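# Slide lighting desk faders to their taped levels

## Task

Move every channel fader on the lighting desk so that it sits at the level marked on the tape strip above that fader, while leaving the master fader at the level it had at the start, so that it reads the same when you finish.

## Robot and tools

Robot: two UR7e-style arms, left_arm and right_arm, each ending in a two-finger parallel gripper (pads open to 80 mm). Each gripper carries a wrist camera: cam_left_wrist and cam_right_wrist, both 896x504 pixels. Base roots in the scene frame: left_arm at (-0.057, +0.462, +0.017) m, right_arm at (+0.044, -0.383, +0.017) m, the right one turned very slightly about z. A camera stand is fixed behind the arms.

Frames. Scene frame: origin at table-top height halfway between the nominal bases, +z up, +x out over the table, left_arm toward +y (not tied to image left/right). Each arm reports its hand pose, velocities and Hand target in its own base frame. Motion offsets are taken along the axes of that arm's current Hand target. In the gripper frame the fingers point along +z and close along x; end_effector_position is the point between the pads, with fingertips 9.3 mm further out. A camera block on a post sticks out about 12 cm toward the gripper's -y side.

The 18-number row (shared by execute_actions and move): first left_arm dx, dy, dz, rx, ry, rz, then left gripper position, force_limit, speed; then the same nine for right_arm. All in [-1, 1]. The six pose numbers are an offset, not a pose: measured from the Hand target as it stood when the action or move began, never from the previous row. 1.0 equals 0.6 m of travel or 180 degrees of turn; rx, ry, rz form one rotation vector. Sending 0 for all six re-requests the current Hand target. Gripper numbers are absolute commands: position +1 fully open, about -0.90 pads meet, -1 to grip (closes until stopped); force_limit -1 about 15 N per pad to +1 about 35 N; speed -1 is 5 mm/s to +1 100 mm/s. A 0 is a real command, so to leave a gripper alone resend its last three numbers. After fingers stop, a new force_limit or speed only applies if position changes by at least 0.01.

Tools.
execute_actions(actions, cameras): actions is a list of actions; each action is a list of up to 15 rows, one per 1/30 s step; a short action repeats its last row to fill 15 steps. Images appear only with an empty actions list or when cameras names them (["all"], a list of names, or []).
move(target, speed, blend, stop_force, zero, blocking, cameras): target is one row or a list of up to 15 rows, every row an offset from the same starting Hand targets. Straight-line paths, no obstacle avoidance, capped at 10 s total. speed in m/s, 0.002 to 3.6, default 0.25 (turns up to twice that in rad/s), one value or one per target. blend in metres rounds corners in a list; 0 stops at each point. stop_force in N, 3 to 120, ends an arm's path when its wrist sensor feels that much push against its motion; zero (default true) re-zeros it first; not usable with blocking=false or for a gripper that rotates during the move. blocking=false returns after about 0.5 s while motion continues.
wait(seconds 0 to 10), stop() brakes a running move, zoom_image(camera, region=[x0,y0,x1,y1] pixels, at most 504x504) on the newest image of a wrist camera, zero_wrist_force(arm), read_manual(section) gives licence text only, finished_scene(scene = current scene number) ends the scene for good; call nothing after it in that reply.

Results: per arm end_effector_position (m), end_effector_quat_wxyz, velocities (omitted when joints read "within noise"), Hand target (last commanded pose after clipping, the base for the next offset), Joint positions and torques, Tool commands, is_grasped (1 only if something stopped the fingers), width_mm, Wrist force and Wrist torque in the end-effector axes plus the peak since last shown. Action calls also list some intermediate positions. move adds a "move:" line with its ending (done, off_target, moving, held, fault) and limits (paced = pose clipped, held = steps withheld). The gripper often rests short of Hand target; command the remaining distance as an offset.

Cautions. Orientation commands are clipped to 32 degrees from the measured one per step. The arms are stiff: aim only slightly past a contact, approach slowly, and use stop_force for touches; pressing too far causes a fault stop. A fault stop (10 s) occurs at joint contact torque limits (wrist joints about 15 N m) or net external force near 150 N. Never let arms touch each other; the clearance check may hold commands. Keep paths away from an arm's own base. Long stretched poses or pushing at unreachable targets heat motors (MOTOR HOT warning, brake at 85 °C). Nothing may fall or be left off the table. For the faders, grip or push a cap gently sideways along its slot, check with the wrist cameras and zoom against the tape marks, and avoid bumping the master fader.

Each tool is called after ">>>" by a JSON object that holds its "op" and its "data".

## Session

>>> {"op": "execute_actions", "data": {"actions": []}}

Scene clock: 0.00 s.
left_arm: end_effector_position=(+0.6515, +0.3916, +0.3486) width_mm=79.9 is_grasped=0 end_effector_quat_wxyz=(+0.406, +0.136, +0.833, +0.351) | right_arm: end_effector_position=(+0.0129, +0.6495, +0.2707) width_mm=79.9 is_grasped=0 end_effector_quat_wxyz=(-0.262, +0.830, +0.103, +0.482)
Joint positions: left_arm=[0.299 -1.164 1.705 -3.233 -1.343 -0.806] | right_arm=[5.227 -1.874 -1.91 -0.689 0.423 3.254]
Joint velocities: within noise
Joint torques (N m): no reading
Wrist force (N): no reading
Wrist torque (N m): no reading
Wrist force, peak (N): no reading
Hand target: left_arm +0.6515, +0.3916, +0.3486; +0.406, +0.136, +0.833, +0.351 | right_arm +0.0129, +0.6495, +0.2707; -0.262, +0.830, +0.103, +0.482
Tool commands: left_gripper/position=+0.998 left_gripper/force_limit=+1.0 left_gripper/speed=+1.0 right_gripper/position=+0.996 right_gripper/force_limit=+1.0 right_gripper/speed=+1.0

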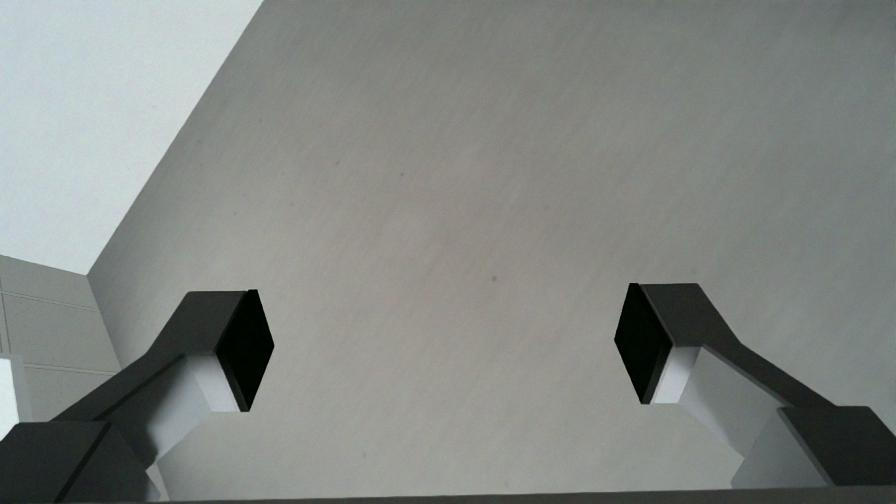

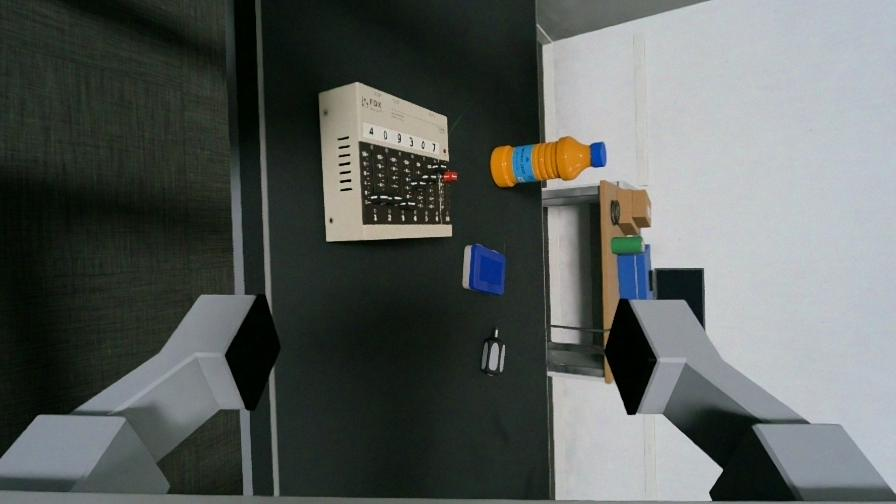

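>>> {"op": "zoom_image", "data": {"camera": "cam_right_wrist", "region": [310, 70, 470, 250]}}

>>> {"op": "zoom_image", "data": {"camera": "cam_right_wrist", "region": [350, 130, 470, 230]}}

Scaled by 2.800 from the camera's 896x504 image, which has a finer 1280x720 frame.

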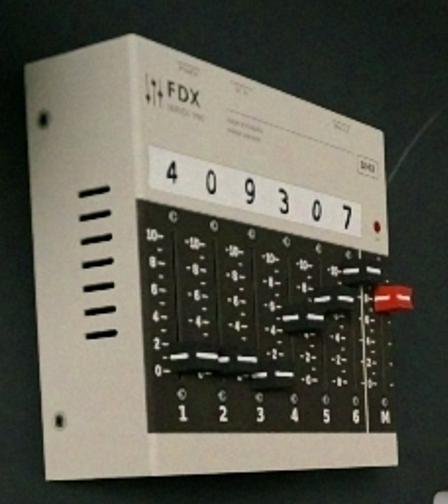

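Scaled by 4.200 from the camera's 896x504 image, which has a finer 1280x720 frame.

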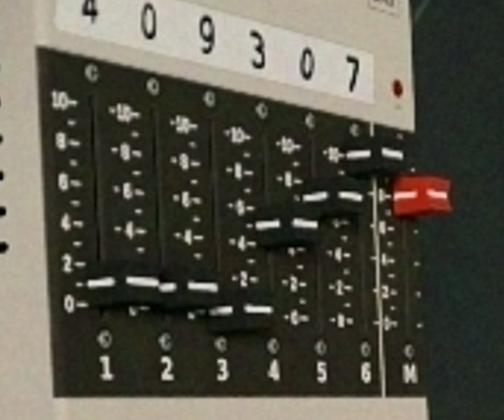

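>>> {"op": "move", "data": {"target": [-0.0070, -0.6610, -0.6860, 0.3817, 0.0277, 0.3515, 0.998, 1.0, 1.0, 0, 0, 0, 0, 0, 0, 0.996, 1.0, 1.0], "speed": 0.25, "cameras": ["all"]}}

Scene clock: 166.70 s.
left_arm: end_effector_position=(+0.3602, -0.0901, +0.2501) width_mm=79.9 is_grasped=0 end_effector_quat_wxyz=(+0.001, +0.707, +0.707, +0.000) | right_arm: end_effector_position=(+0.0129, +0.6495, +0.2707) width_mm=79.9 is_grasped=0 end_effector_quat_wxyz=(-0.262, +0.830, +0.103, +0.482)
Joint positions: left_arm=[-0.612 -1.889 2.145 -1.828 -1.571 -0.613] | right_arm=[5.227 -1.874 -1.91 -0.689 0.423 3.254]
Joint torques (N m): left_arm=[-10.26 -16.61 -14.29 -0.98 0.17 1.39] | right_arm=[-0.25 36.27 21.5 2.79 -1.65 0.11]
Wrist force (N): left_arm=[0.2 3.1 0.0] | right_arm=[-0.4 0.0 0.1]
Wrist torque (N m): left_arm=[0.48 -0.26 0.55] | right_arm=[-0.01 0.05 0.00]
Wrist force, peak (N): left_arm=[0.1 3.4 -0.1] | right_arm=[-0.7 -0.6 -0.2]
Hand target: left_arm +0.3601, -0.0901, +0.2501; +0.000, +0.707, +0.707, +0.000 | right_arm +0.0129, +0.6495, +0.2707; -0.262, +0.830, +0.103, +0.482
Off the commanded pose: left_arm 0.000 m, 0 deg | right_arm 0.000 m, 0 deg.
move: done

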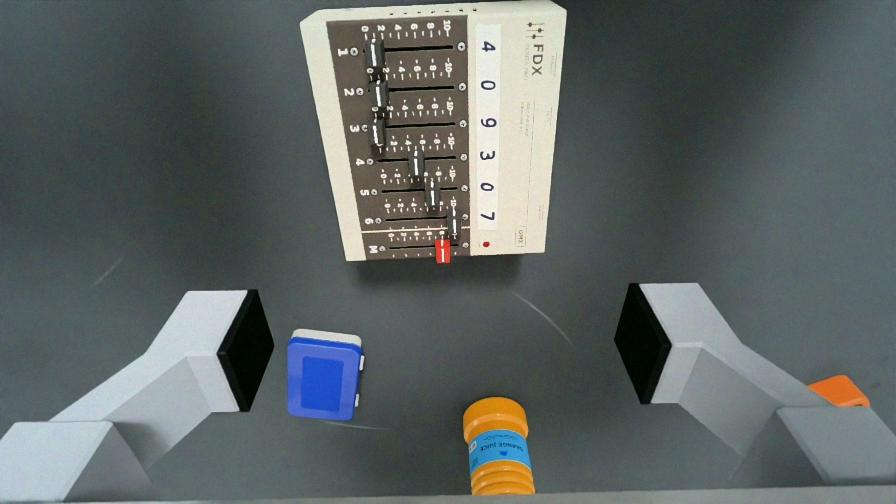

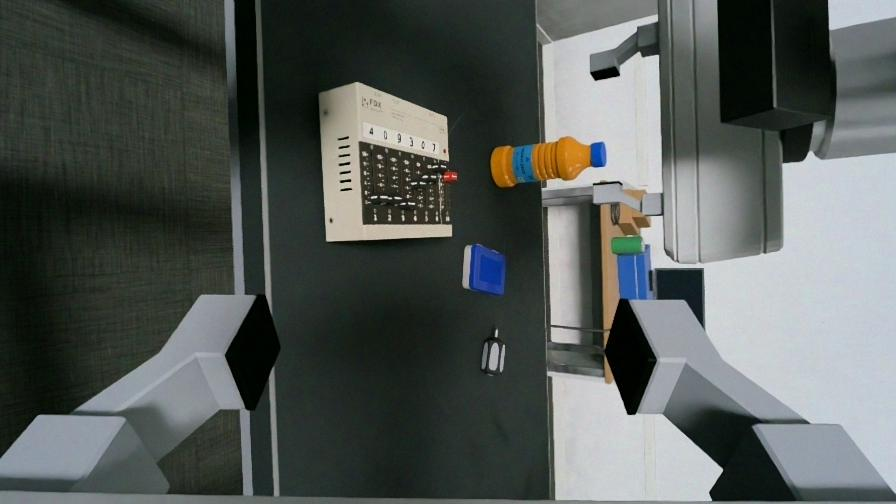

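>>> {"op": "zoom_image", "data": {"camera": "cam_left_wrist", "region": [320, 0, 580, 146]}}

>>> {"op": "zoom_image", "data": {"camera": "cam_left_wrist", "region": [320, 120, 580, 266]}}

Scaled by 1.938 from the camera's 896x504 image, which has a finer 1280x720 frame.

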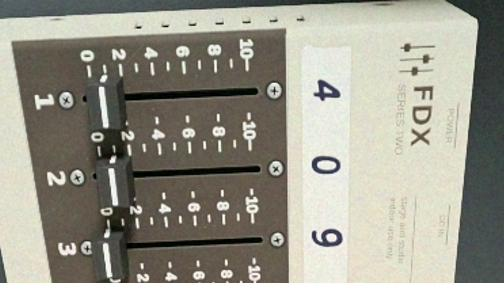

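Scaled by 1.938 from the camera's 896x504 image, which has a finer 1280x720 frame.

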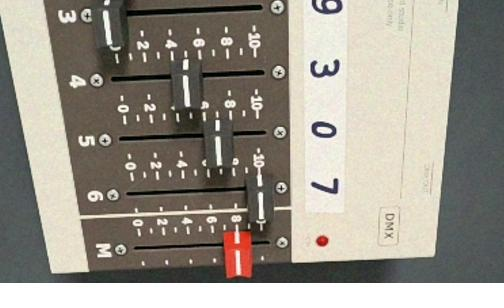

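>>> {"op": "zoom_image", "data": {"camera": "cam_left_wrist", "region": [340, 10, 480, 90]}}

>>> {"op": "zoom_image", "data": {"camera": "cam_left_wrist", "region": [350, 70, 490, 150]}}

>>> {"op": "zoom_image", "data": {"camera": "cam_left_wrist", "region": [360, 130, 500, 210]}}

>>> {"op": "zoom_image", "data": {"camera": "cam_left_wrist", "region": [360, 185, 500, 265]}}

Scaled by 3.600 from the camera's 896x504 image, which has a finer 1280x720 frame.

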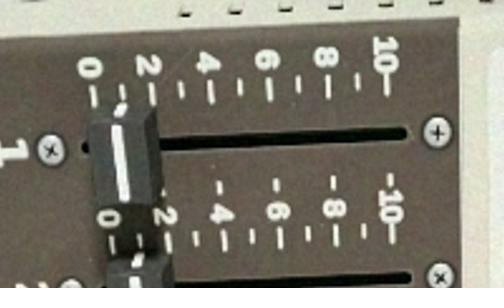

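Scaled by 3.600 from the camera's 896x504 image, which has a finer 1280x720 frame.

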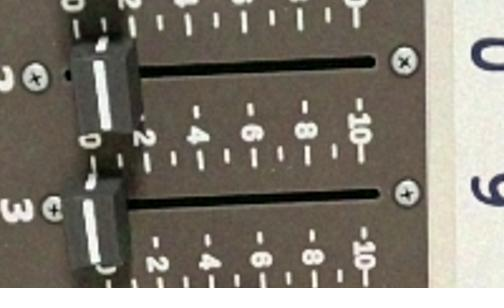

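Scaled by 3.600 from the camera's 896x504 image, which has a finer 1280x720 frame.

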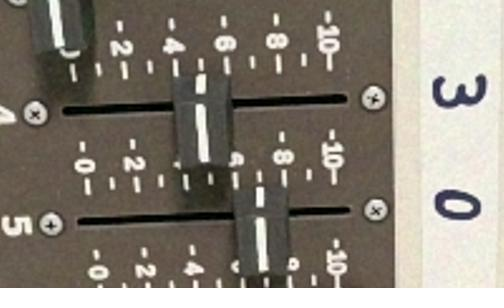

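Scaled by 3.600 from the camera's 896x504 image, which has a finer 1280x720 frame.

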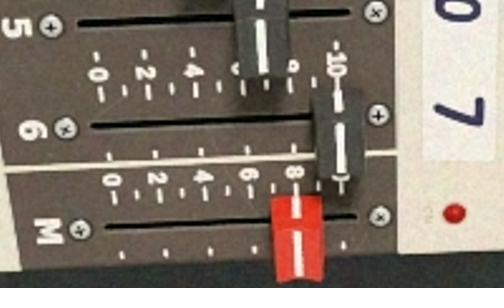

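>>> {"op": "move", "data": {"target": [-0.0332, 0.0498, 0.1668, 0, 0, -0.01472, -0.425, -1.0, 1.0, 0, 0, 0, 0, 0, 0, 0.996, 1.0, 1.0], "speed": 0.2, "cameras": ["cam_left_wrist"]}}

Scene clock: 302.43 s.
left_arm: end_effector_position=(+0.3900, -0.1101, +0.1501) width_mm=20.2 is_grasped=0 end_effector_quat_wxyz=(+0.000, +0.690, +0.723, +0.000) | right_arm: end_effector_position=(+0.0129, +0.6495, +0.2707) width_mm=79.9 is_grasped=0 end_effector_quat_wxyz=(-0.262, +0.830, +0.103, +0.482)
Joint positions: left_arm=[-0.61 -1.672 2.263 -2.163 -1.571 -0.657] | right_arm=[5.227 -1.874 -1.91 -0.689 0.423 3.254]
Joint torques (N m): left_arm=[3.78 -7.52 -23.11 -4.63 0.42 0.81] | right_arm=[-1.78 37 20.52 2.78 -1.75 0.17]
Wrist force (N): left_arm=[0.4 3.2 0.1] | right_arm=[-0.4 -0.2 -0.3]
Wrist torque (N m): left_arm=[0.46 -0.27 0.54] | right_arm=[-0.03 0.04 0.00]
Wrist force, peak (N): left_arm=[0.0 4.1 2.5] | right_arm=[-0.9 0.1 0.3]
Hand target: left_arm +0.3900, -0.1101, +0.1500; +0.000, +0.690, +0.723, +0.000 | right_arm +0.0129, +0.6495, +0.2707; -0.262, +0.830, +0.103, +0.482
Off the commanded pose: left_arm 0.000 m, 0 deg | right_arm 0.000 m, 0 deg.
move: done
Images, in order (width x height): cam_left_wrist 896x504.

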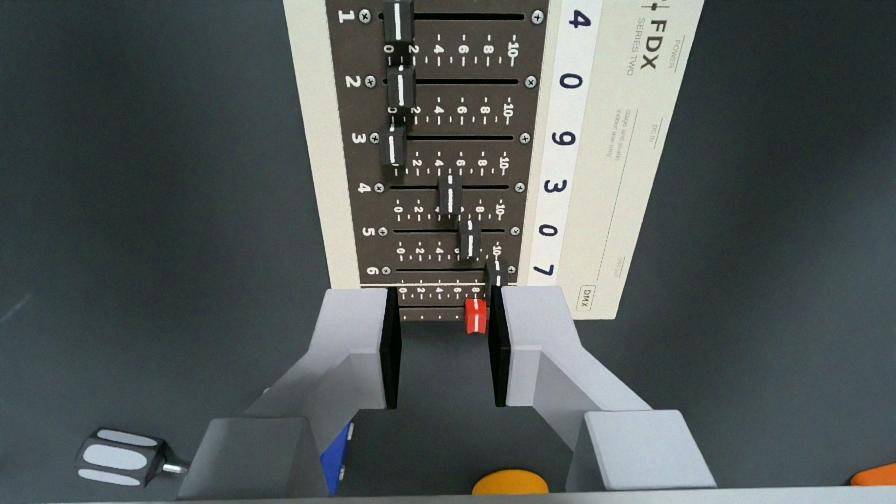

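>>> {"op": "zoom_image", "data": {"camera": "cam_left_wrist", "region": [340, 0, 560, 124]}}

>>> {"op": "zoom_image", "data": {"camera": "cam_left_wrist", "region": [340, 110, 540, 222]}}

>>> {"op": "zoom_image", "data": {"camera": "cam_left_wrist", "region": [340, 200, 540, 312]}}

Scaled by 2.291 from the camera's 896x504 image, which has a finer 1280x720 frame.

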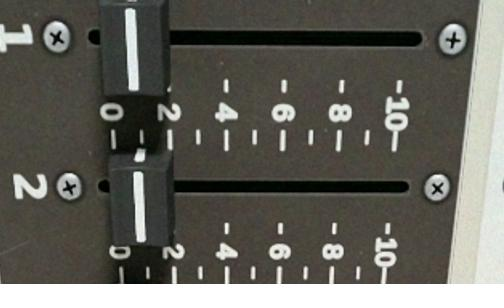

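Scaled by 2.520 from the camera's 896x504 image, which has a finer 1280x720 frame.

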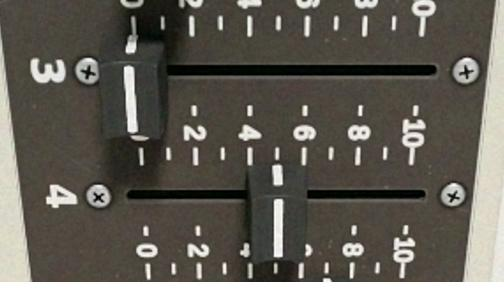

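Scaled by 2.520 from the camera's 896x504 image, which has a finer 1280x720 frame.

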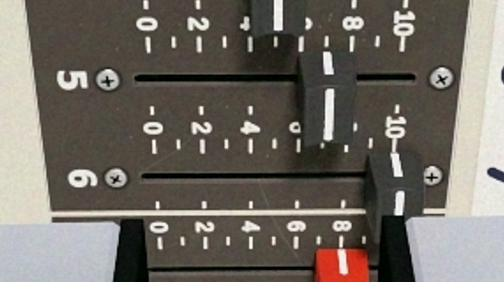

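>>> {"op": "zoom_image", "data": {"camera": "cam_left_wrist", "region": [360, 270, 540, 370]}}

Scaled by 2.800 from the camera's 896x504 image, which has a finer 1280x720 frame.

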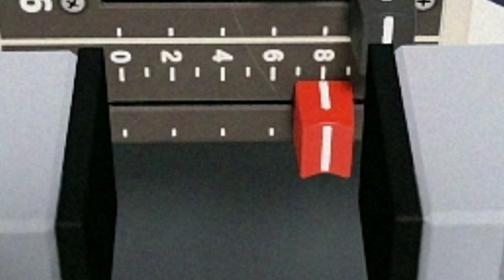

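>>> {"op": "move", "data": {"target": [[0.11667, 0.03667, 0.05, 0, 0, 0, -0.425, -1.0, 1.0, 0, 0, 0, 0, 0, 0, 0.996, 1.0, 1.0], [0.11667, 0.03667, 0.14167, 0, 0, 0, -0.425, -1.0, 1.0, 0, 0, 0, 0, 0, 0, 0.996, 1.0, 1.0]], "speed": 0.12, "blend": [0.01, 0], "cameras": ["cam_left_wrist"]}}

Scene clock: 407.17 s.
left_arm: end_effector_position=(+0.4087, -0.0392, +0.0650) width_mm=20.2 is_grasped=0 end_effector_quat_wxyz=(+0.000, +0.691, +0.723, +0.000) | right_arm: end_effector_position=(+0.0129, +0.6495, +0.2707) width_mm=79.9 is_grasped=0 end_effector_quat_wxyz=(-0.262, +0.830, +0.103, +0.482)
Joint positions: left_arm=[-0.426 -1.475 2.361 -2.458 -1.571 -0.472] | right_arm=[5.227 -1.874 -1.91 -0.689 0.423 3.254]
Joint torques (N m): left_arm=[8.96 -12.3 -23.71 -3.94 -0.84 1.33] | right_arm=[-1.69 36.98 20.72 2.81 -1.78 0.14]
Wrist force (N): left_arm=[0.3 3.5 0.4] | right_arm=[-0.4 -0.1 0.2]
Wrist torque (N m): left_arm=[0.51 -0.28 0.41] | right_arm=[-0.02 0.05 0.00]
Wrist force, peak (N): left_arm=[0.6 3.5 2.1] | right_arm=[-0.9 -0.2 0.1]
Hand target: left_arm +0.4088, -0.0392, +0.0650; +0.000, +0.690, +0.723, +0.000 | right_arm +0.0129, +0.6495, +0.2707; -0.262, +0.830, +0.103, +0.482
Off the commanded pose: left_arm 0.000 m, 0 deg | right_arm 0.000 m, 0 deg.
move: done
Images, in order (width x height): cam_left_wrist 896x504.

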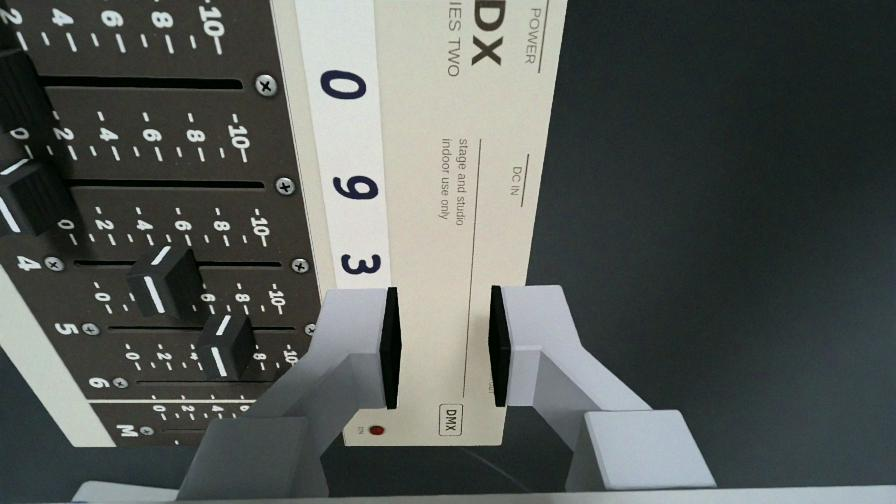

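>>> {"op": "move", "data": {"target": [[-0.01667, 0, 0, 0, 0, 0, -0.425, -1.0, 1.0, 0, 0, 0, 0, 0, 0, 0.996, 1.0, 1.0], [-0.01667, 0, 0.045, 0, 0, 0, -0.425, -1.0, 1.0, 0, 0, 0, 0, 0, 0, 0.996, 1.0, 1.0]], "speed": [0.05, 0.01], "stop_force": 4, "cameras": ["cam_left_wrist"]}}

Scene clock: 415.73 s.
left_arm: end_effector_position=(+0.4093, -0.0492, +0.0489) width_mm=20.2 is_grasped=0 end_effector_quat_wxyz=(+0.000, +0.690, +0.723, +0.000) | right_arm: end_effector_position=(+0.0129, +0.6495, +0.2707) width_mm=79.9 is_grasped=0 end_effector_quat_wxyz=(-0.262, +0.830, +0.103, +0.482)
Joint positions: left_arm=[-0.449 -1.429 2.373 -2.516 -1.571 -0.495] | right_arm=[5.227 -1.874 -1.91 -0.689 0.423 3.254]
Joint torques (N m): left_arm=[0.55 -29.09 -26.21 -3.77 1.96 -1.77] | right_arm=[-0.95 38.79 19.62 2.78 -2.05 -0.12]
Wrist force (N): left_arm=[0.4 3.6 0.3] | right_arm=[-0.5 0.0 0.0]
Wrist torque (N m): left_arm=[0.54 -0.29 0.54] | right_arm=[0.00 0.06 0.00]
Wrist force, peak (N): left_arm=[4.2 -2.7 -23.0] | right_arm=[-0.9 -0.2 -0.1]
Hand target: left_arm +0.4093, -0.0492, +0.0489; +0.000, +0.690, +0.723, +0.000 (not the last commanded pose) | right_arm +0.0129, +0.6495, +0.2707; -0.262, +0.830, +0.103, +0.482
Off the commanded pose: left_arm 0.011 m, 0 deg | right_arm 0.000 m, 0 deg.
move: contact (left_arm); path passed 1 of 2 targets
Images, in order (width x height): cam_left_wrist 896x504.

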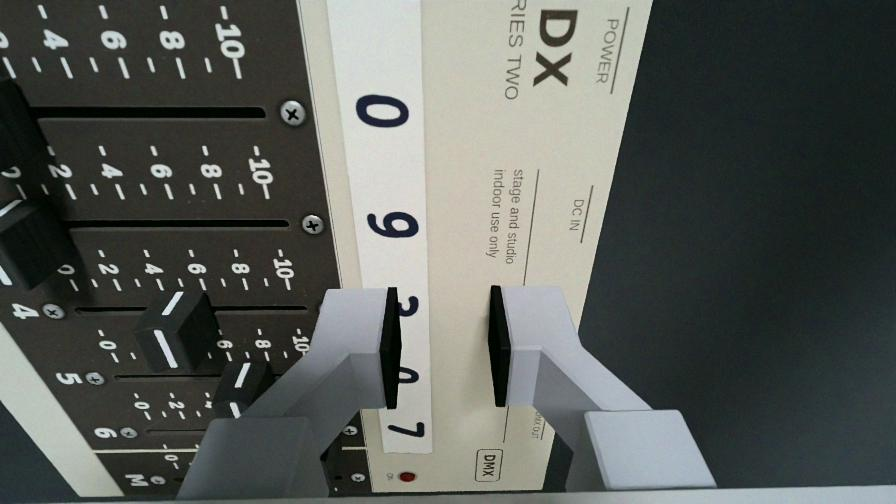

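>>> {"op": "move", "data": {"target": [[0, 0, -0.05, 0, 0, 0, -0.425, -1.0, 1.0, 0, 0, 0, 0, 0, 0, 0.996, 1.0, 1.0], [-0.0965, -0.003, -0.05, 0, 0, 0, -0.425, -1.0, 1.0, 0, 0, 0, 0, 0, 0, 0.996, 1.0, 1.0]], "speed": 0.1, "blend": [0.01, 0], "cameras": ["cam_left_wrist"]}}

Scene clock: 439.23 s.
left_arm: end_effector_position=(+0.4102, -0.1071, +0.0789) width_mm=20.2 is_grasped=0 end_effector_quat_wxyz=(+0.000, +0.691, +0.723, +0.000) | right_arm: end_effector_position=(+0.0129, +0.6495, +0.2707) width_mm=79.9 is_grasped=0 end_effector_quat_wxyz=(-0.262, +0.830, +0.103, +0.482)
Joint positions: left_arm=[-0.575 -1.48 2.312 -2.404 -1.571 -0.622] | right_arm=[5.227 -1.874 -1.91 -0.689 0.423 3.254]
Joint torques (N m): left_arm=[-4.71 -28.73 -7.45 -2.02 1.87 -0.67] | right_arm=[-2.12 37.39 21.21 2.82 -1.79 -0.34]
Wrist force (N): left_arm=[0.6 3.2 0.2] | right_arm=[-0.4 -0.1 0.0]
Wrist torque (N m): left_arm=[0.47 -0.32 0.52] | right_arm=[0.00 0.04 0.00]
Wrist force, peak (N): left_arm=[0.4 3.4 2.1] | right_arm=[-0.8 -0.2 -0.2]
Hand target: left_arm +0.4101, -0.1071, +0.0789; +0.000, +0.690, +0.723, +0.000 | right_arm +0.0129, +0.6495, +0.2707; -0.262, +0.830, +0.103, +0.482
Off the commanded pose: left_arm 0.000 m, 0 deg | right_arm 0.000 m, 0 deg.
move: done
Images, in order (width x height): cam_left_wrist 896x504.

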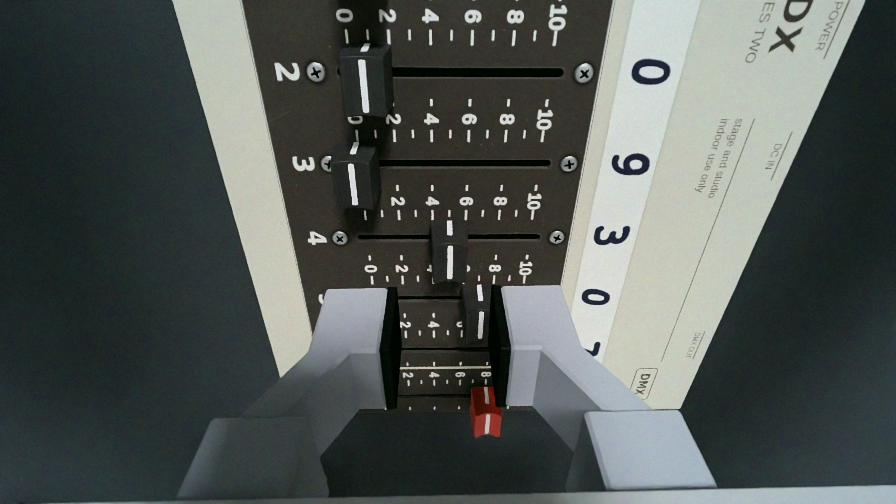

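>>> {"op": "move", "data": {"target": [0.0015, -0.0015, 0.04333, 0, 0, 0, -0.425, -1.0, 1.0, 0, 0, 0, 0, 0, 0, 0.996, 1.0, 1.0], "speed": 0.03, "stop_force": 5, "cameras": ["cam_left_wrist"]}}

Scene clock: 448.20 s.
left_arm: end_effector_position=(+0.4092, -0.1062, +0.0529) width_mm=20.2 is_grasped=0 end_effector_quat_wxyz=(+0.000, +0.690, +0.723, +0.000) | right_arm: end_effector_position=(+0.0129, +0.6495, +0.2707) width_mm=79.9 is_grasped=0 end_effector_quat_wxyz=(-0.262, +0.830, +0.103, +0.482)
Joint positions: left_arm=[-0.575 -1.417 2.341 -2.495 -1.571 -0.621] | right_arm=[5.227 -1.874 -1.91 -0.689 0.423 3.254]
Joint torques (N m): left_arm=[9.56 -30.62 -26.29 -1.17 1.73 1] | right_arm=[-1.81 36.32 20.46 2.86 -1.89 -0.16]
Wrist force (N): left_arm=[0.6 3.5 0.3] | right_arm=[-0.6 0.1 0.0]
Wrist torque (N m): left_arm=[0.51 -0.32 0.53] | right_arm=[0.01 0.07 0.00]
Wrist force, peak (N): left_arm=[0.5 3.8 0.5] | right_arm=[-0.9 0.0 0.1]
Hand target: left_arm +0.4092, -0.1062, +0.0529; +0.000, +0.690, +0.723, +0.000 | right_arm +0.0129, +0.6495, +0.2707; -0.262, +0.830, +0.103, +0.482
Off the commanded pose: left_arm 0.000 m, 0 deg | right_arm 0.000 m, 0 deg.
move: done
Images, in order (width x height): cam_left_wrist 896x504.

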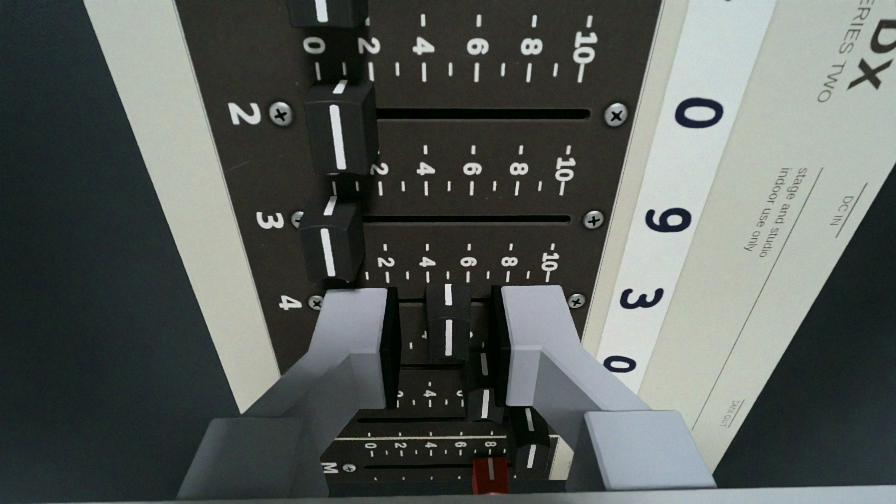

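>>> {"op": "zoom_image", "data": {"camera": "cam_left_wrist", "region": [370, 260, 530, 370]}}

Scaled by 3.150 from the camera's 896x504 image, which has a finer 1280x720 frame.

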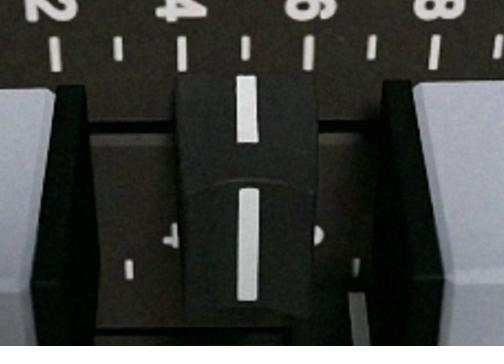

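>>> {"op": "move", "data": {"target": [-0.02275, 0, 0, 0, 0, 0, -0.425, -1.0, 1.0, 0, 0, 0, 0, 0, 0, 0.996, 1.0, 1.0], "speed": 0.04, "cameras": ["cam_left_wrist"]}}

>>> {"op": "zoom_image", "data": {"camera": "cam_left_wrist", "region": [370, 260, 530, 370]}}

Scene clock: 465.00 s.
left_arm: end_effector_position=(+0.4099, -0.1200, +0.0529) width_mm=20.2 is_grasped=0 end_effector_quat_wxyz=(+0.000, +0.691, +0.723, +0.000) end_effector_velocity=(+0.000, +0.001, +0.000) end_effector_angular_velocity=(-0.001, +0.000, -0.004) | right_arm: end_effector_position=(+0.0129, +0.6495, +0.2707) width_mm=79.9 is_grasped=0 end_effector_quat_wxyz=(-0.262, +0.830, +0.103, +0.482)
Joint positions: left_arm=[-0.602 -1.408 2.33 -2.493 -1.571 -0.649] | right_arm=[5.227 -1.874 -1.91 -0.689 0.423 3.254]
Joint velocities: left_arm=[0.002 -0.001 0.001 0 -0.001 0.005] | right_arm=[within noise]
Joint torques (N m): left_arm=[9.78 -28.47 -9.98 -1.13 1.59 1.5] | right_arm=[-0.6 38.01 20.05 3.09 -1.89 -0.5]
Wrist force (N): left_arm=[1.0 3.4 0.1] | right_arm=[-0.4 0.1 0.2]
Wrist torque (N m): left_arm=[0.52 -0.32 0.53] | right_arm=[0.01 0.04 0.00]
Wrist force, peak (N): left_arm=[1.9 3.3 0.4] | right_arm=[-0.8 -0.2 0.2]
Hand target: left_arm +0.4098, -0.1199, +0.0529; +0.000, +0.690, +0.723, +0.000 | right_arm +0.0129, +0.6495, +0.2707; -0.262, +0.830, +0.103, +0.482
Off the commanded pose: left_arm 0.000 m, 0 deg | right_arm 0.000 m, 0 deg.
move: done
Images, in order (width x height): cam_left_wrist 896x504.

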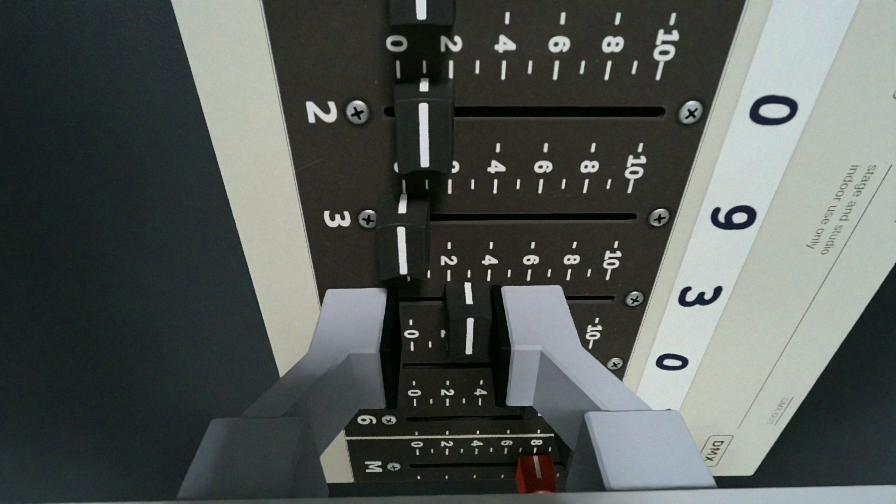

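Scaled by 3.150 from the camera's 896x504 image, which has a finer 1280x720 frame.

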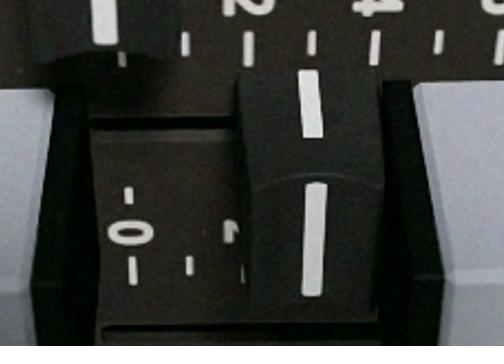

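>>> {"op": "move", "data": {"target": [[0, 0, -0.025, 0, 0, 0, -0.425, -1.0, 1.0, 0, 0, 0, 0, 0, 0, 0.996, 1.0, 1.0], [0.0391, 0.03895, -0.025, 0, 0, 0, -0.425, -1.0, 1.0, 0, 0, 0, 0, 0, 0, 0.996, 1.0, 1.0], [0.0391, 0.03895, 0, 0, 0, 0, -0.425, -1.0, 1.0, 0, 0, 0, 0, 0, 0, 0.996, 1.0, 1.0], [-0.02148, 0.03895, 0, 0, 0, 0, -0.425, -1.0, 1.0, 0, 0, 0, 0, 0, 0, 0.996, 1.0, 1.0], [-0.02148, 0.03895, -0.025, 0, 0, 0, -0.425, -1.0, 1.0, 0, 0, 0, 0, 0, 0, 0.996, 1.0, 1.0]], "speed": [0.1, 0.12, 0.06, 0.06, 0.08], "blend": [0.004, 0.003, 0.003, 0, 0], "cameras": ["cam_left_wrist"]}}

>>> {"op": "zoom_image", "data": {"camera": "cam_left_wrist", "region": [330, 200, 530, 330]}}

Scene clock: 587.80 s.
left_arm: end_effector_position=(+0.4338, -0.1317, +0.0679) width_mm=20.2 is_grasped=0 end_effector_quat_wxyz=(+0.000, +0.691, +0.723, +0.000) | right_arm: end_effector_position=(+0.0129, +0.6495, +0.2707) width_mm=79.9 is_grasped=0 end_effector_quat_wxyz=(-0.262, +0.830, +0.103, +0.482)
Joint positions: left_arm=[-0.593 -1.391 2.246 -2.427 -1.571 -0.639] | right_arm=[5.227 -1.874 -1.91 -0.689 0.423 3.254]
Joint torques (N m): left_arm=[10.29 -30.5 -6.51 -1.06 1.98 -1.72] | right_arm=[-2.08 37.54 20.61 2.92 -1.95 -0.47]
Wrist force (N): left_arm=[0.6 3.5 0.0] | right_arm=[-0.2 0.0 0.0]
Wrist torque (N m): left_arm=[0.51 -0.34 0.53] | right_arm=[0.00 0.03 0.01]
Wrist force, peak (N): left_arm=[1.8 4.8 -0.3] | right_arm=[-1.0 -0.2 0.0]
Hand target: left_arm +0.4338, -0.1317, +0.0679; +0.000, +0.690, +0.723, +0.000 | right_arm +0.0129, +0.6495, +0.2707; -0.262, +0.830, +0.103, +0.482
Off the commanded pose: left_arm 0.000 m, 0 deg | right_arm 0.000 m, 0 deg.
move: done
Images, in order (width x height): cam_left_wrist 896x504.

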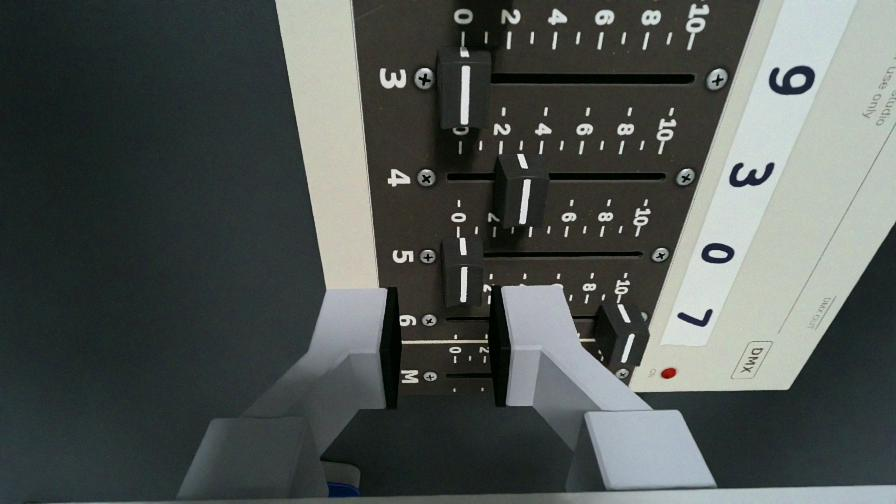

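Scaled by 2.520 from the camera's 896x504 image, which has a finer 1280x720 frame.

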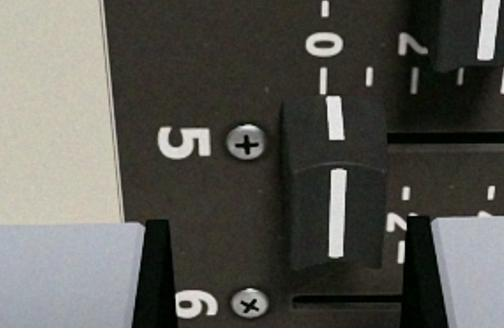

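>>> {"op": "move", "data": {"target": [0.03935, -0.0713, -0.1369, 0, 0, 0, -0.425, -1.0, 1.0, 0, 0, 0, 0, 0, 0, 0.996, 1.0, 1.0], "speed": 0.15, "cameras": ["all"]}}

>>> {"op": "zoom_image", "data": {"camera": "cam_left_wrist", "region": [340, 0, 560, 124]}}

>>> {"op": "zoom_image", "data": {"camera": "cam_left_wrist", "region": [340, 110, 540, 222]}}

>>> {"op": "zoom_image", "data": {"camera": "cam_left_wrist", "region": [340, 200, 540, 312]}}

Scene clock: 629.03 s.
left_arm: end_effector_position=(+0.3900, -0.1101, +0.1501) width_mm=20.2 is_grasped=0 end_effector_quat_wxyz=(+0.001, +0.691, +0.723, +0.000) | right_arm: end_effector_position=(+0.0129, +0.6495, +0.2707) width_mm=79.9 is_grasped=0 end_effector_quat_wxyz=(-0.262, +0.830, +0.103, +0.482)
Joint positions: left_arm=[-0.61 -1.672 2.263 -2.163 -1.571 -0.657] | right_arm=[5.227 -1.874 -1.91 -0.689 0.423 3.254]
Joint torques (N m): left_arm=[9.17 -22.97 -18.12 -0.47 -1.03 1.42] | right_arm=[-1.23 36.66 20.21 2.9 -1.87 -0.65]
Wrist force (N): left_arm=[0.4 3.0 0.3] | right_arm=[-0.7 -0.1 0.0]
Wrist torque (N m): left_arm=[0.44 -0.28 0.54] | right_arm=[0.00 0.08 0.00]
Wrist force, peak (N): left_arm=[0.0 4.4 2.0] | right_arm=[-0.8 -0.4 0.2]
Hand target: left_arm +0.3899, -0.1100, +0.1500; +0.000, +0.690, +0.723, +0.000 | right_arm +0.0129, +0.6495, +0.2707; -0.262, +0.830, +0.103, +0.482
Off the commanded pose: left_arm 0.000 m, 0 deg | right_arm 0.000 m, 0 deg.
move: done

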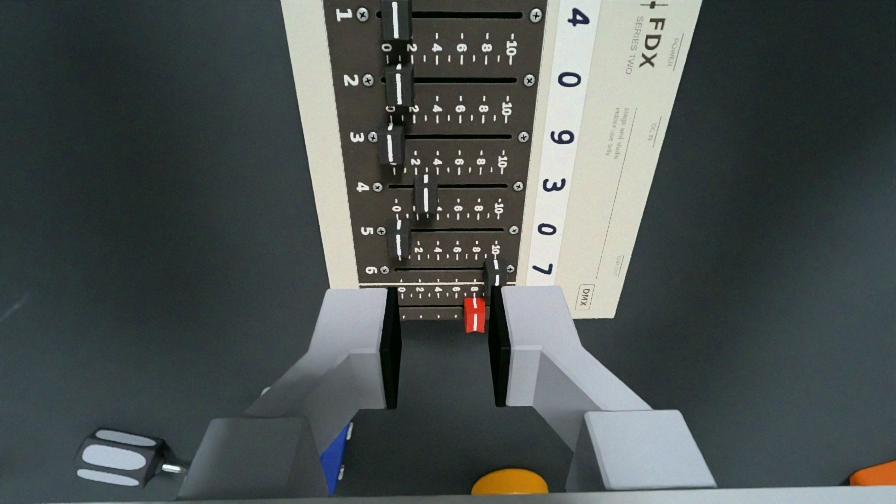

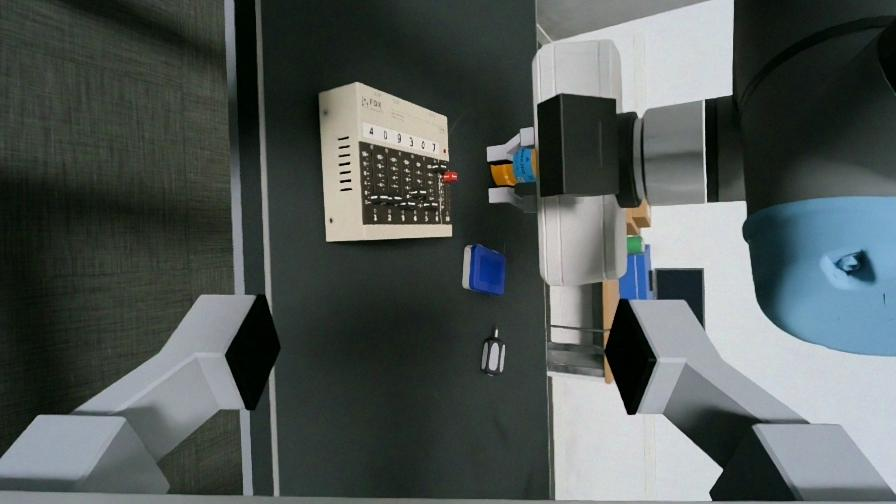

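Scaled by 2.291 from the camera's 896x504 image, which has a finer 1280x720 frame.

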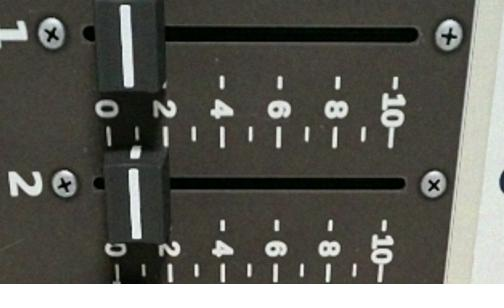

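Scaled by 2.520 from the camera's 896x504 image, which has a finer 1280x720 frame.

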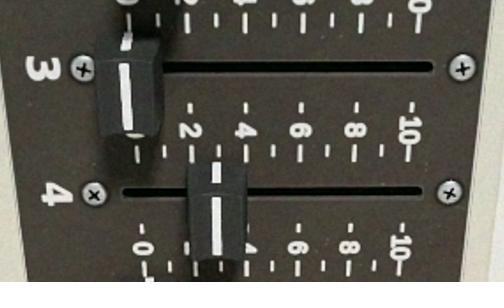

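Scaled by 2.520 from the camera's 896x504 image, which has a finer 1280x720 frame.

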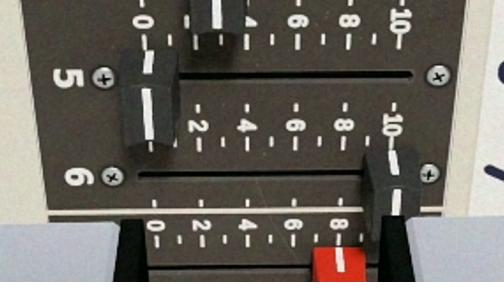

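>>> {"op": "zoom_image", "data": {"camera": "cam_right_wrist", "region": [350, 130, 470, 230]}}

Scaled by 4.200 from the camera's 896x504 image, which has a finer 1280x720 frame.

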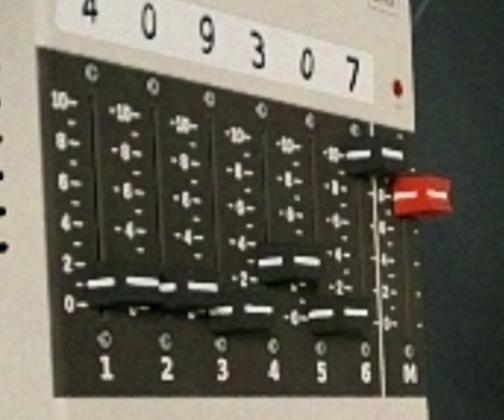

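>>> {"op": "move", "data": {"target": [[0.0435, 0.10883, 0.13683, 0, 0, 0, -0.425, -1.0, 1.0, 0, 0, 0, 0, 0, 0, 0.996, 1.0, 1.0], [0.0435, 0.10883, 0.16183, 0, 0, 0, -0.425, -1.0, 1.0, 0, 0, 0, 0, 0, 0, 0.996, 1.0, 1.0], [0.01233, 0.10883, 0.16183, 0, 0, 0, -0.425, -1.0, 1.0, 0, 0, 0, 0, 0, 0, 0.996, 1.0, 1.0], [0.01233, 0.10883, 0.13683, 0, 0, 0, -0.425, -1.0, 1.0, 0, 0, 0, 0, 0, 0, 0.996, 1.0, 1.0], [-0.03, 0.07125, 0.13683, 0, 0, 0, -0.425, -1.0, 1.0, 0, 0, 0, 0, 0, 0, 0.996, 1.0, 1.0], [-0.03, 0.07125, 0.16183, 0, 0, 0, -0.425, -1.0, 1.0, 0, 0, 0, 0, 0, 0, 0.996, 1.0, 1.0], [-0.04083, 0.07125, 0.16183, 0, 0, 0, -0.425, -1.0, 1.0, 0, 0, 0, 0, 0, 0, 0.996, 1.0, 1.0], [-0.04083, 0.07125, 0.13683, 0, 0, 0, -0.425, -1.0, 1.0, 0, 0, 0, 0, 0, 0, 0.996, 1.0, 1.0], [0, 0, 0, 0, 0, 0, -0.425, -1.0, 1.0, 0, 0, 0, 0, 0, 0, 0.996, 1.0, 1.0]], "speed": [0.15, 0.06, 0.05, 0.1, 0.12, 0.06, 0.02, 0.1, 0.15], "blend": [0.003, 0.003, 0, 0.004, 0.003, 0.002, 0, 0.005, 0], "cameras": ["cam_left_wrist"]}}

>>> {"op": "zoom_image", "data": {"camera": "cam_left_wrist", "region": [340, 110, 540, 222]}}

>>> {"op": "zoom_image", "data": {"camera": "cam_left_wrist", "region": [340, 200, 540, 312]}}

Scene clock: 709.67 s.
left_arm: end_effector_position=(+0.3900, -0.1102, +0.1501) width_mm=20.2 is_grasped=0 end_effector_quat_wxyz=(+0.000, +0.691, +0.723, +0.000) | right_arm: end_effector_position=(+0.0129, +0.6495, +0.2707) width_mm=79.9 is_grasped=0 end_effector_quat_wxyz=(-0.262, +0.830, +0.103, +0.482)
Joint positions: left_arm=[-0.61 -1.672 2.263 -2.163 -1.571 -0.657] | right_arm=[5.227 -1.874 -1.91 -0.689 0.423 3.254]
Joint torques (N m): left_arm=[9.42 -24.37 -20.03 -0.42 -1.07 1.41] | right_arm=[-1.57 38.12 21.33 3.1 -1.84 -0.73]
Wrist force (N): left_arm=[0.3 3.4 0.2] | right_arm=[-0.3 -0.4 0.0]
Wrist torque (N m): left_arm=[0.48 -0.26 0.55] | right_arm=[-0.05 0.03 0.01]
Wrist force, peak (N): left_arm=[1.9 4.8 -1.3] | right_arm=[-0.7 -0.6 0.2]
Hand target: left_arm +0.3899, -0.1100, +0.1500; +0.000, +0.690, +0.723, +0.000 | right_arm +0.0129, +0.6495, +0.2707; -0.262, +0.830, +0.103, +0.482
Off the commanded pose: left_arm 0.000 m, 0 deg | right_arm 0.000 m, 0 deg.
move: done
Images, in order (width x height): cam_left_wrist 896x504.

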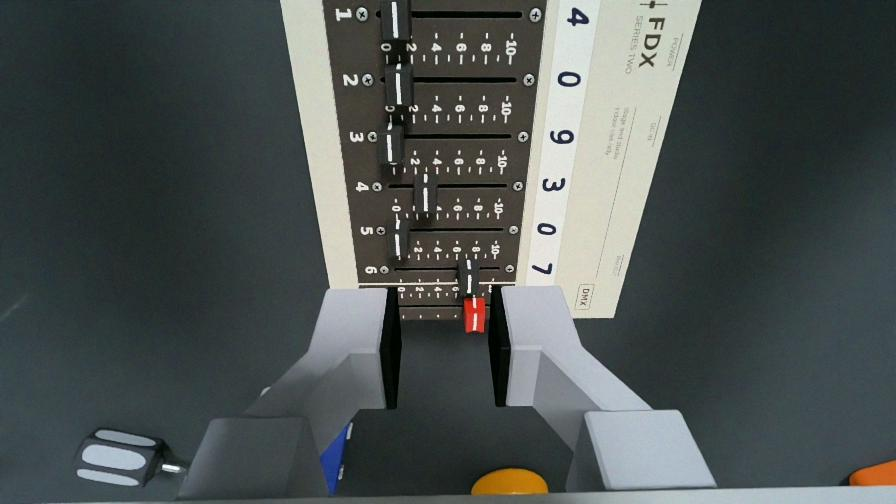

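Scaled by 2.520 from the camera's 896x504 image, which has a finer 1280x720 frame.

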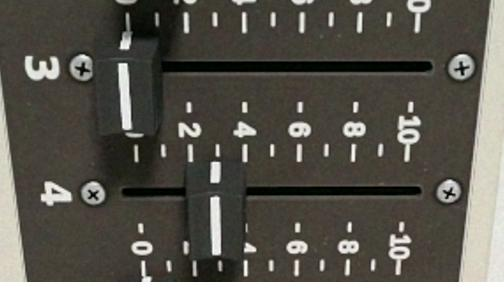

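Scaled by 2.520 from the camera's 896x504 image, which has a finer 1280x720 frame.

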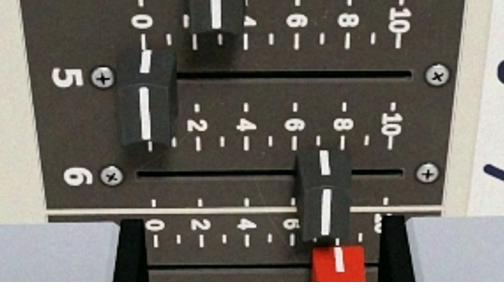

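>>> {"op": "move", "data": {"target": [[-0.03167, -0.00333, 0.13683, 0, 0, 0, -0.425, -1.0, 1.0, 0, 0, 0, 0, 0, 0, 0.996, 1.0, 1.0], [-0.03167, -0.00333, 0.16183, 0, 0, 0, -0.425, -1.0, 1.0, 0, 0, 0, 0, 0, 0, 0.996, 1.0, 1.0], [0.04445, -0.00333, 0.16183, 0, 0, 0, -0.425, -1.0, 1.0, 0, 0, 0, 0, 0, 0, 0.996, 1.0, 1.0], [0.04445, -0.00333, 0.13683, 0, 0, 0, -0.425, -1.0, 1.0, 0, 0, 0, 0, 0, 0, 0.996, 1.0, 1.0], [-0.02407, -0.04042, 0.13683, 0, 0, 0, -0.425, -1.0, 1.0, 0, 0, 0, 0, 0, 0, 0.996, 1.0, 1.0], [-0.02407, -0.04042, 0.16183, 0, 0, 0, -0.425, -1.0, 1.0, 0, 0, 0, 0, 0, 0, 0.996, 1.0, 1.0], [-0.03987, -0.04042, 0.16183, 0, 0, 0, -0.425, -1.0, 1.0, 0, 0, 0, 0, 0, 0, 0.996, 1.0, 1.0], [-0.03987, -0.04042, 0.13683, 0, 0, 0, -0.425, -1.0, 1.0, 0, 0, 0, 0, 0, 0, 0.996, 1.0, 1.0], [-0.02377, -0.07717, 0.13683, 0, 0, 0, -0.425, -1.0, 1.0, 0, 0, 0, 0, 0, 0, 0.996, 1.0, 1.0], [-0.02377, -0.07717, 0.16183, 0, 0, 0, -0.425, -1.0, 1.0, 0, 0, 0, 0, 0, 0, 0.996, 1.0, 1.0], [0.0074, -0.07717, 0.16183, 0, 0, 0, -0.425, -1.0, 1.0, 0, 0, 0, 0, 0, 0, 0.996, 1.0, 1.0], [0.0074, -0.07717, 0.13683, 0, 0, 0, -0.425, -1.0, 1.0, 0, 0, 0, 0, 0, 0, 0.996, 1.0, 1.0], [0, 0, 0, 0, 0, 0, -0.425, -1.0, 1.0, 0, 0, 0, 0, 0, 0, 0.996, 1.0, 1.0]], "speed": [0.15, 0.06, 0.06, 0.1, 0.12, 0.06, 0.04, 0.1, 0.12, 0.06, 0.06, 0.1, 0.15], "blend": [0.003, 0.003, 0, 0.004, 0.003, 0.002, 0, 0.004, 0.003, 0.003, 0, 0.005, 0], "cameras": ["cam_left_wrist"]}}

>>> {"op": "zoom_image", "data": {"camera": "cam_left_wrist", "region": [340, 0, 560, 124]}}

>>> {"op": "zoom_image", "data": {"camera": "cam_left_wrist", "region": [340, 110, 540, 222]}}

>>> {"op": "zoom_image", "data": {"camera": "cam_left_wrist", "region": [340, 200, 540, 312]}}

Scene clock: 755.97 s.
left_arm: end_effector_position=(+0.3899, -0.1100, +0.1500) width_mm=20.2 is_grasped=0 end_effector_quat_wxyz=(+0.000, +0.690, +0.723, +0.000) end_effector_velocity=(+0.000, +0.001, +0.000) end_effector_angular_velocity=(+0.003, +0.002, +0.001) | right_arm: end_effector_position=(+0.0129, +0.6495, +0.2707) width_mm=79.9 is_grasped=0 end_effector_quat_wxyz=(-0.262, +0.830, +0.103, +0.482)
Joint positions: left_arm=[-0.61 -1.672 2.263 -2.163 -1.571 -0.657] | right_arm=[5.227 -1.874 -1.91 -0.689 0.423 3.254]
Joint velocities: left_arm=[0.001 0 -0.001 0.005 0.001 0] | right_arm=[within noise]
Joint torques (N m): left_arm=[-11.06 -7.29 -30.86 -0.6 -1.69 -0.9] | right_arm=[-1.85 37.16 20.55 3.1 -1.99 -0.98]
Wrist force (N): left_arm=[0.5 3.4 0.2] | right_arm=[-0.4 -0.4 0.0]
Wrist torque (N m): left_arm=[0.49 -0.29 0.43] | right_arm=[-0.05 0.04 0.01]
Wrist force, peak (N): left_arm=[-0.6 5.5 -1.8] | right_arm=[-0.7 -0.5 0.2]
Hand target: left_arm +0.3899, -0.1100, +0.1500; +0.000, +0.690, +0.723, +0.000 | right_arm +0.0129, +0.6495, +0.2707; -0.262, +0.830, +0.103, +0.482
Off the commanded pose: left_arm 0.000 m, 0 deg | right_arm 0.000 m, 0 deg.
move: done
Images, in order (width x height): cam_left_wrist 896x504.

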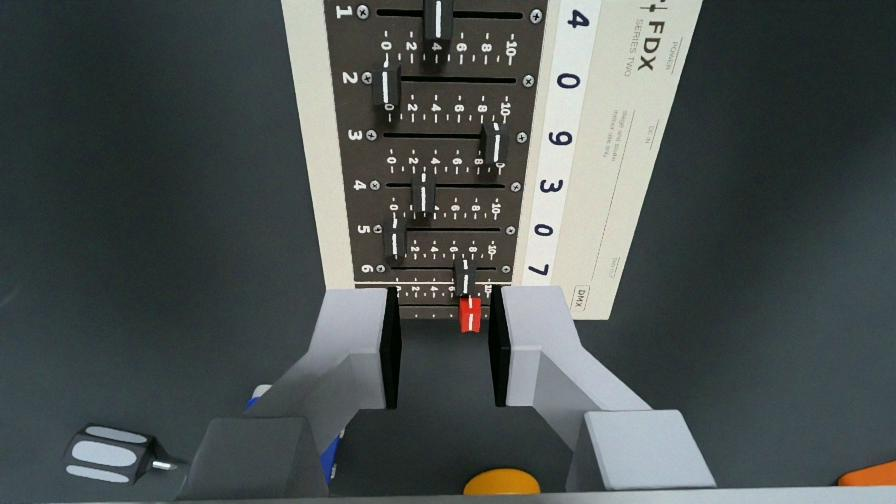

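Scaled by 2.291 from the camera's 896x504 image, which has a finer 1280x720 frame.

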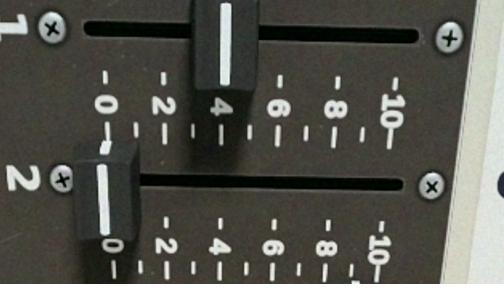

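Scaled by 2.520 from the camera's 896x504 image, which has a finer 1280x720 frame.

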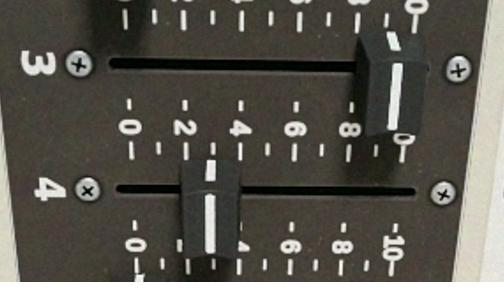

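Scaled by 2.520 from the camera's 896x504 image, which has a finer 1280x720 frame.

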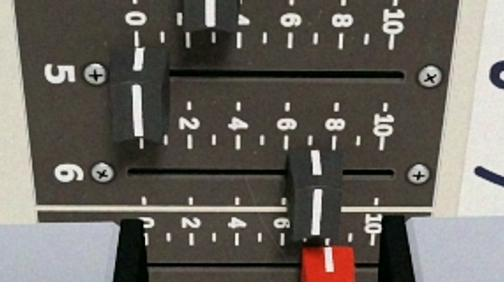

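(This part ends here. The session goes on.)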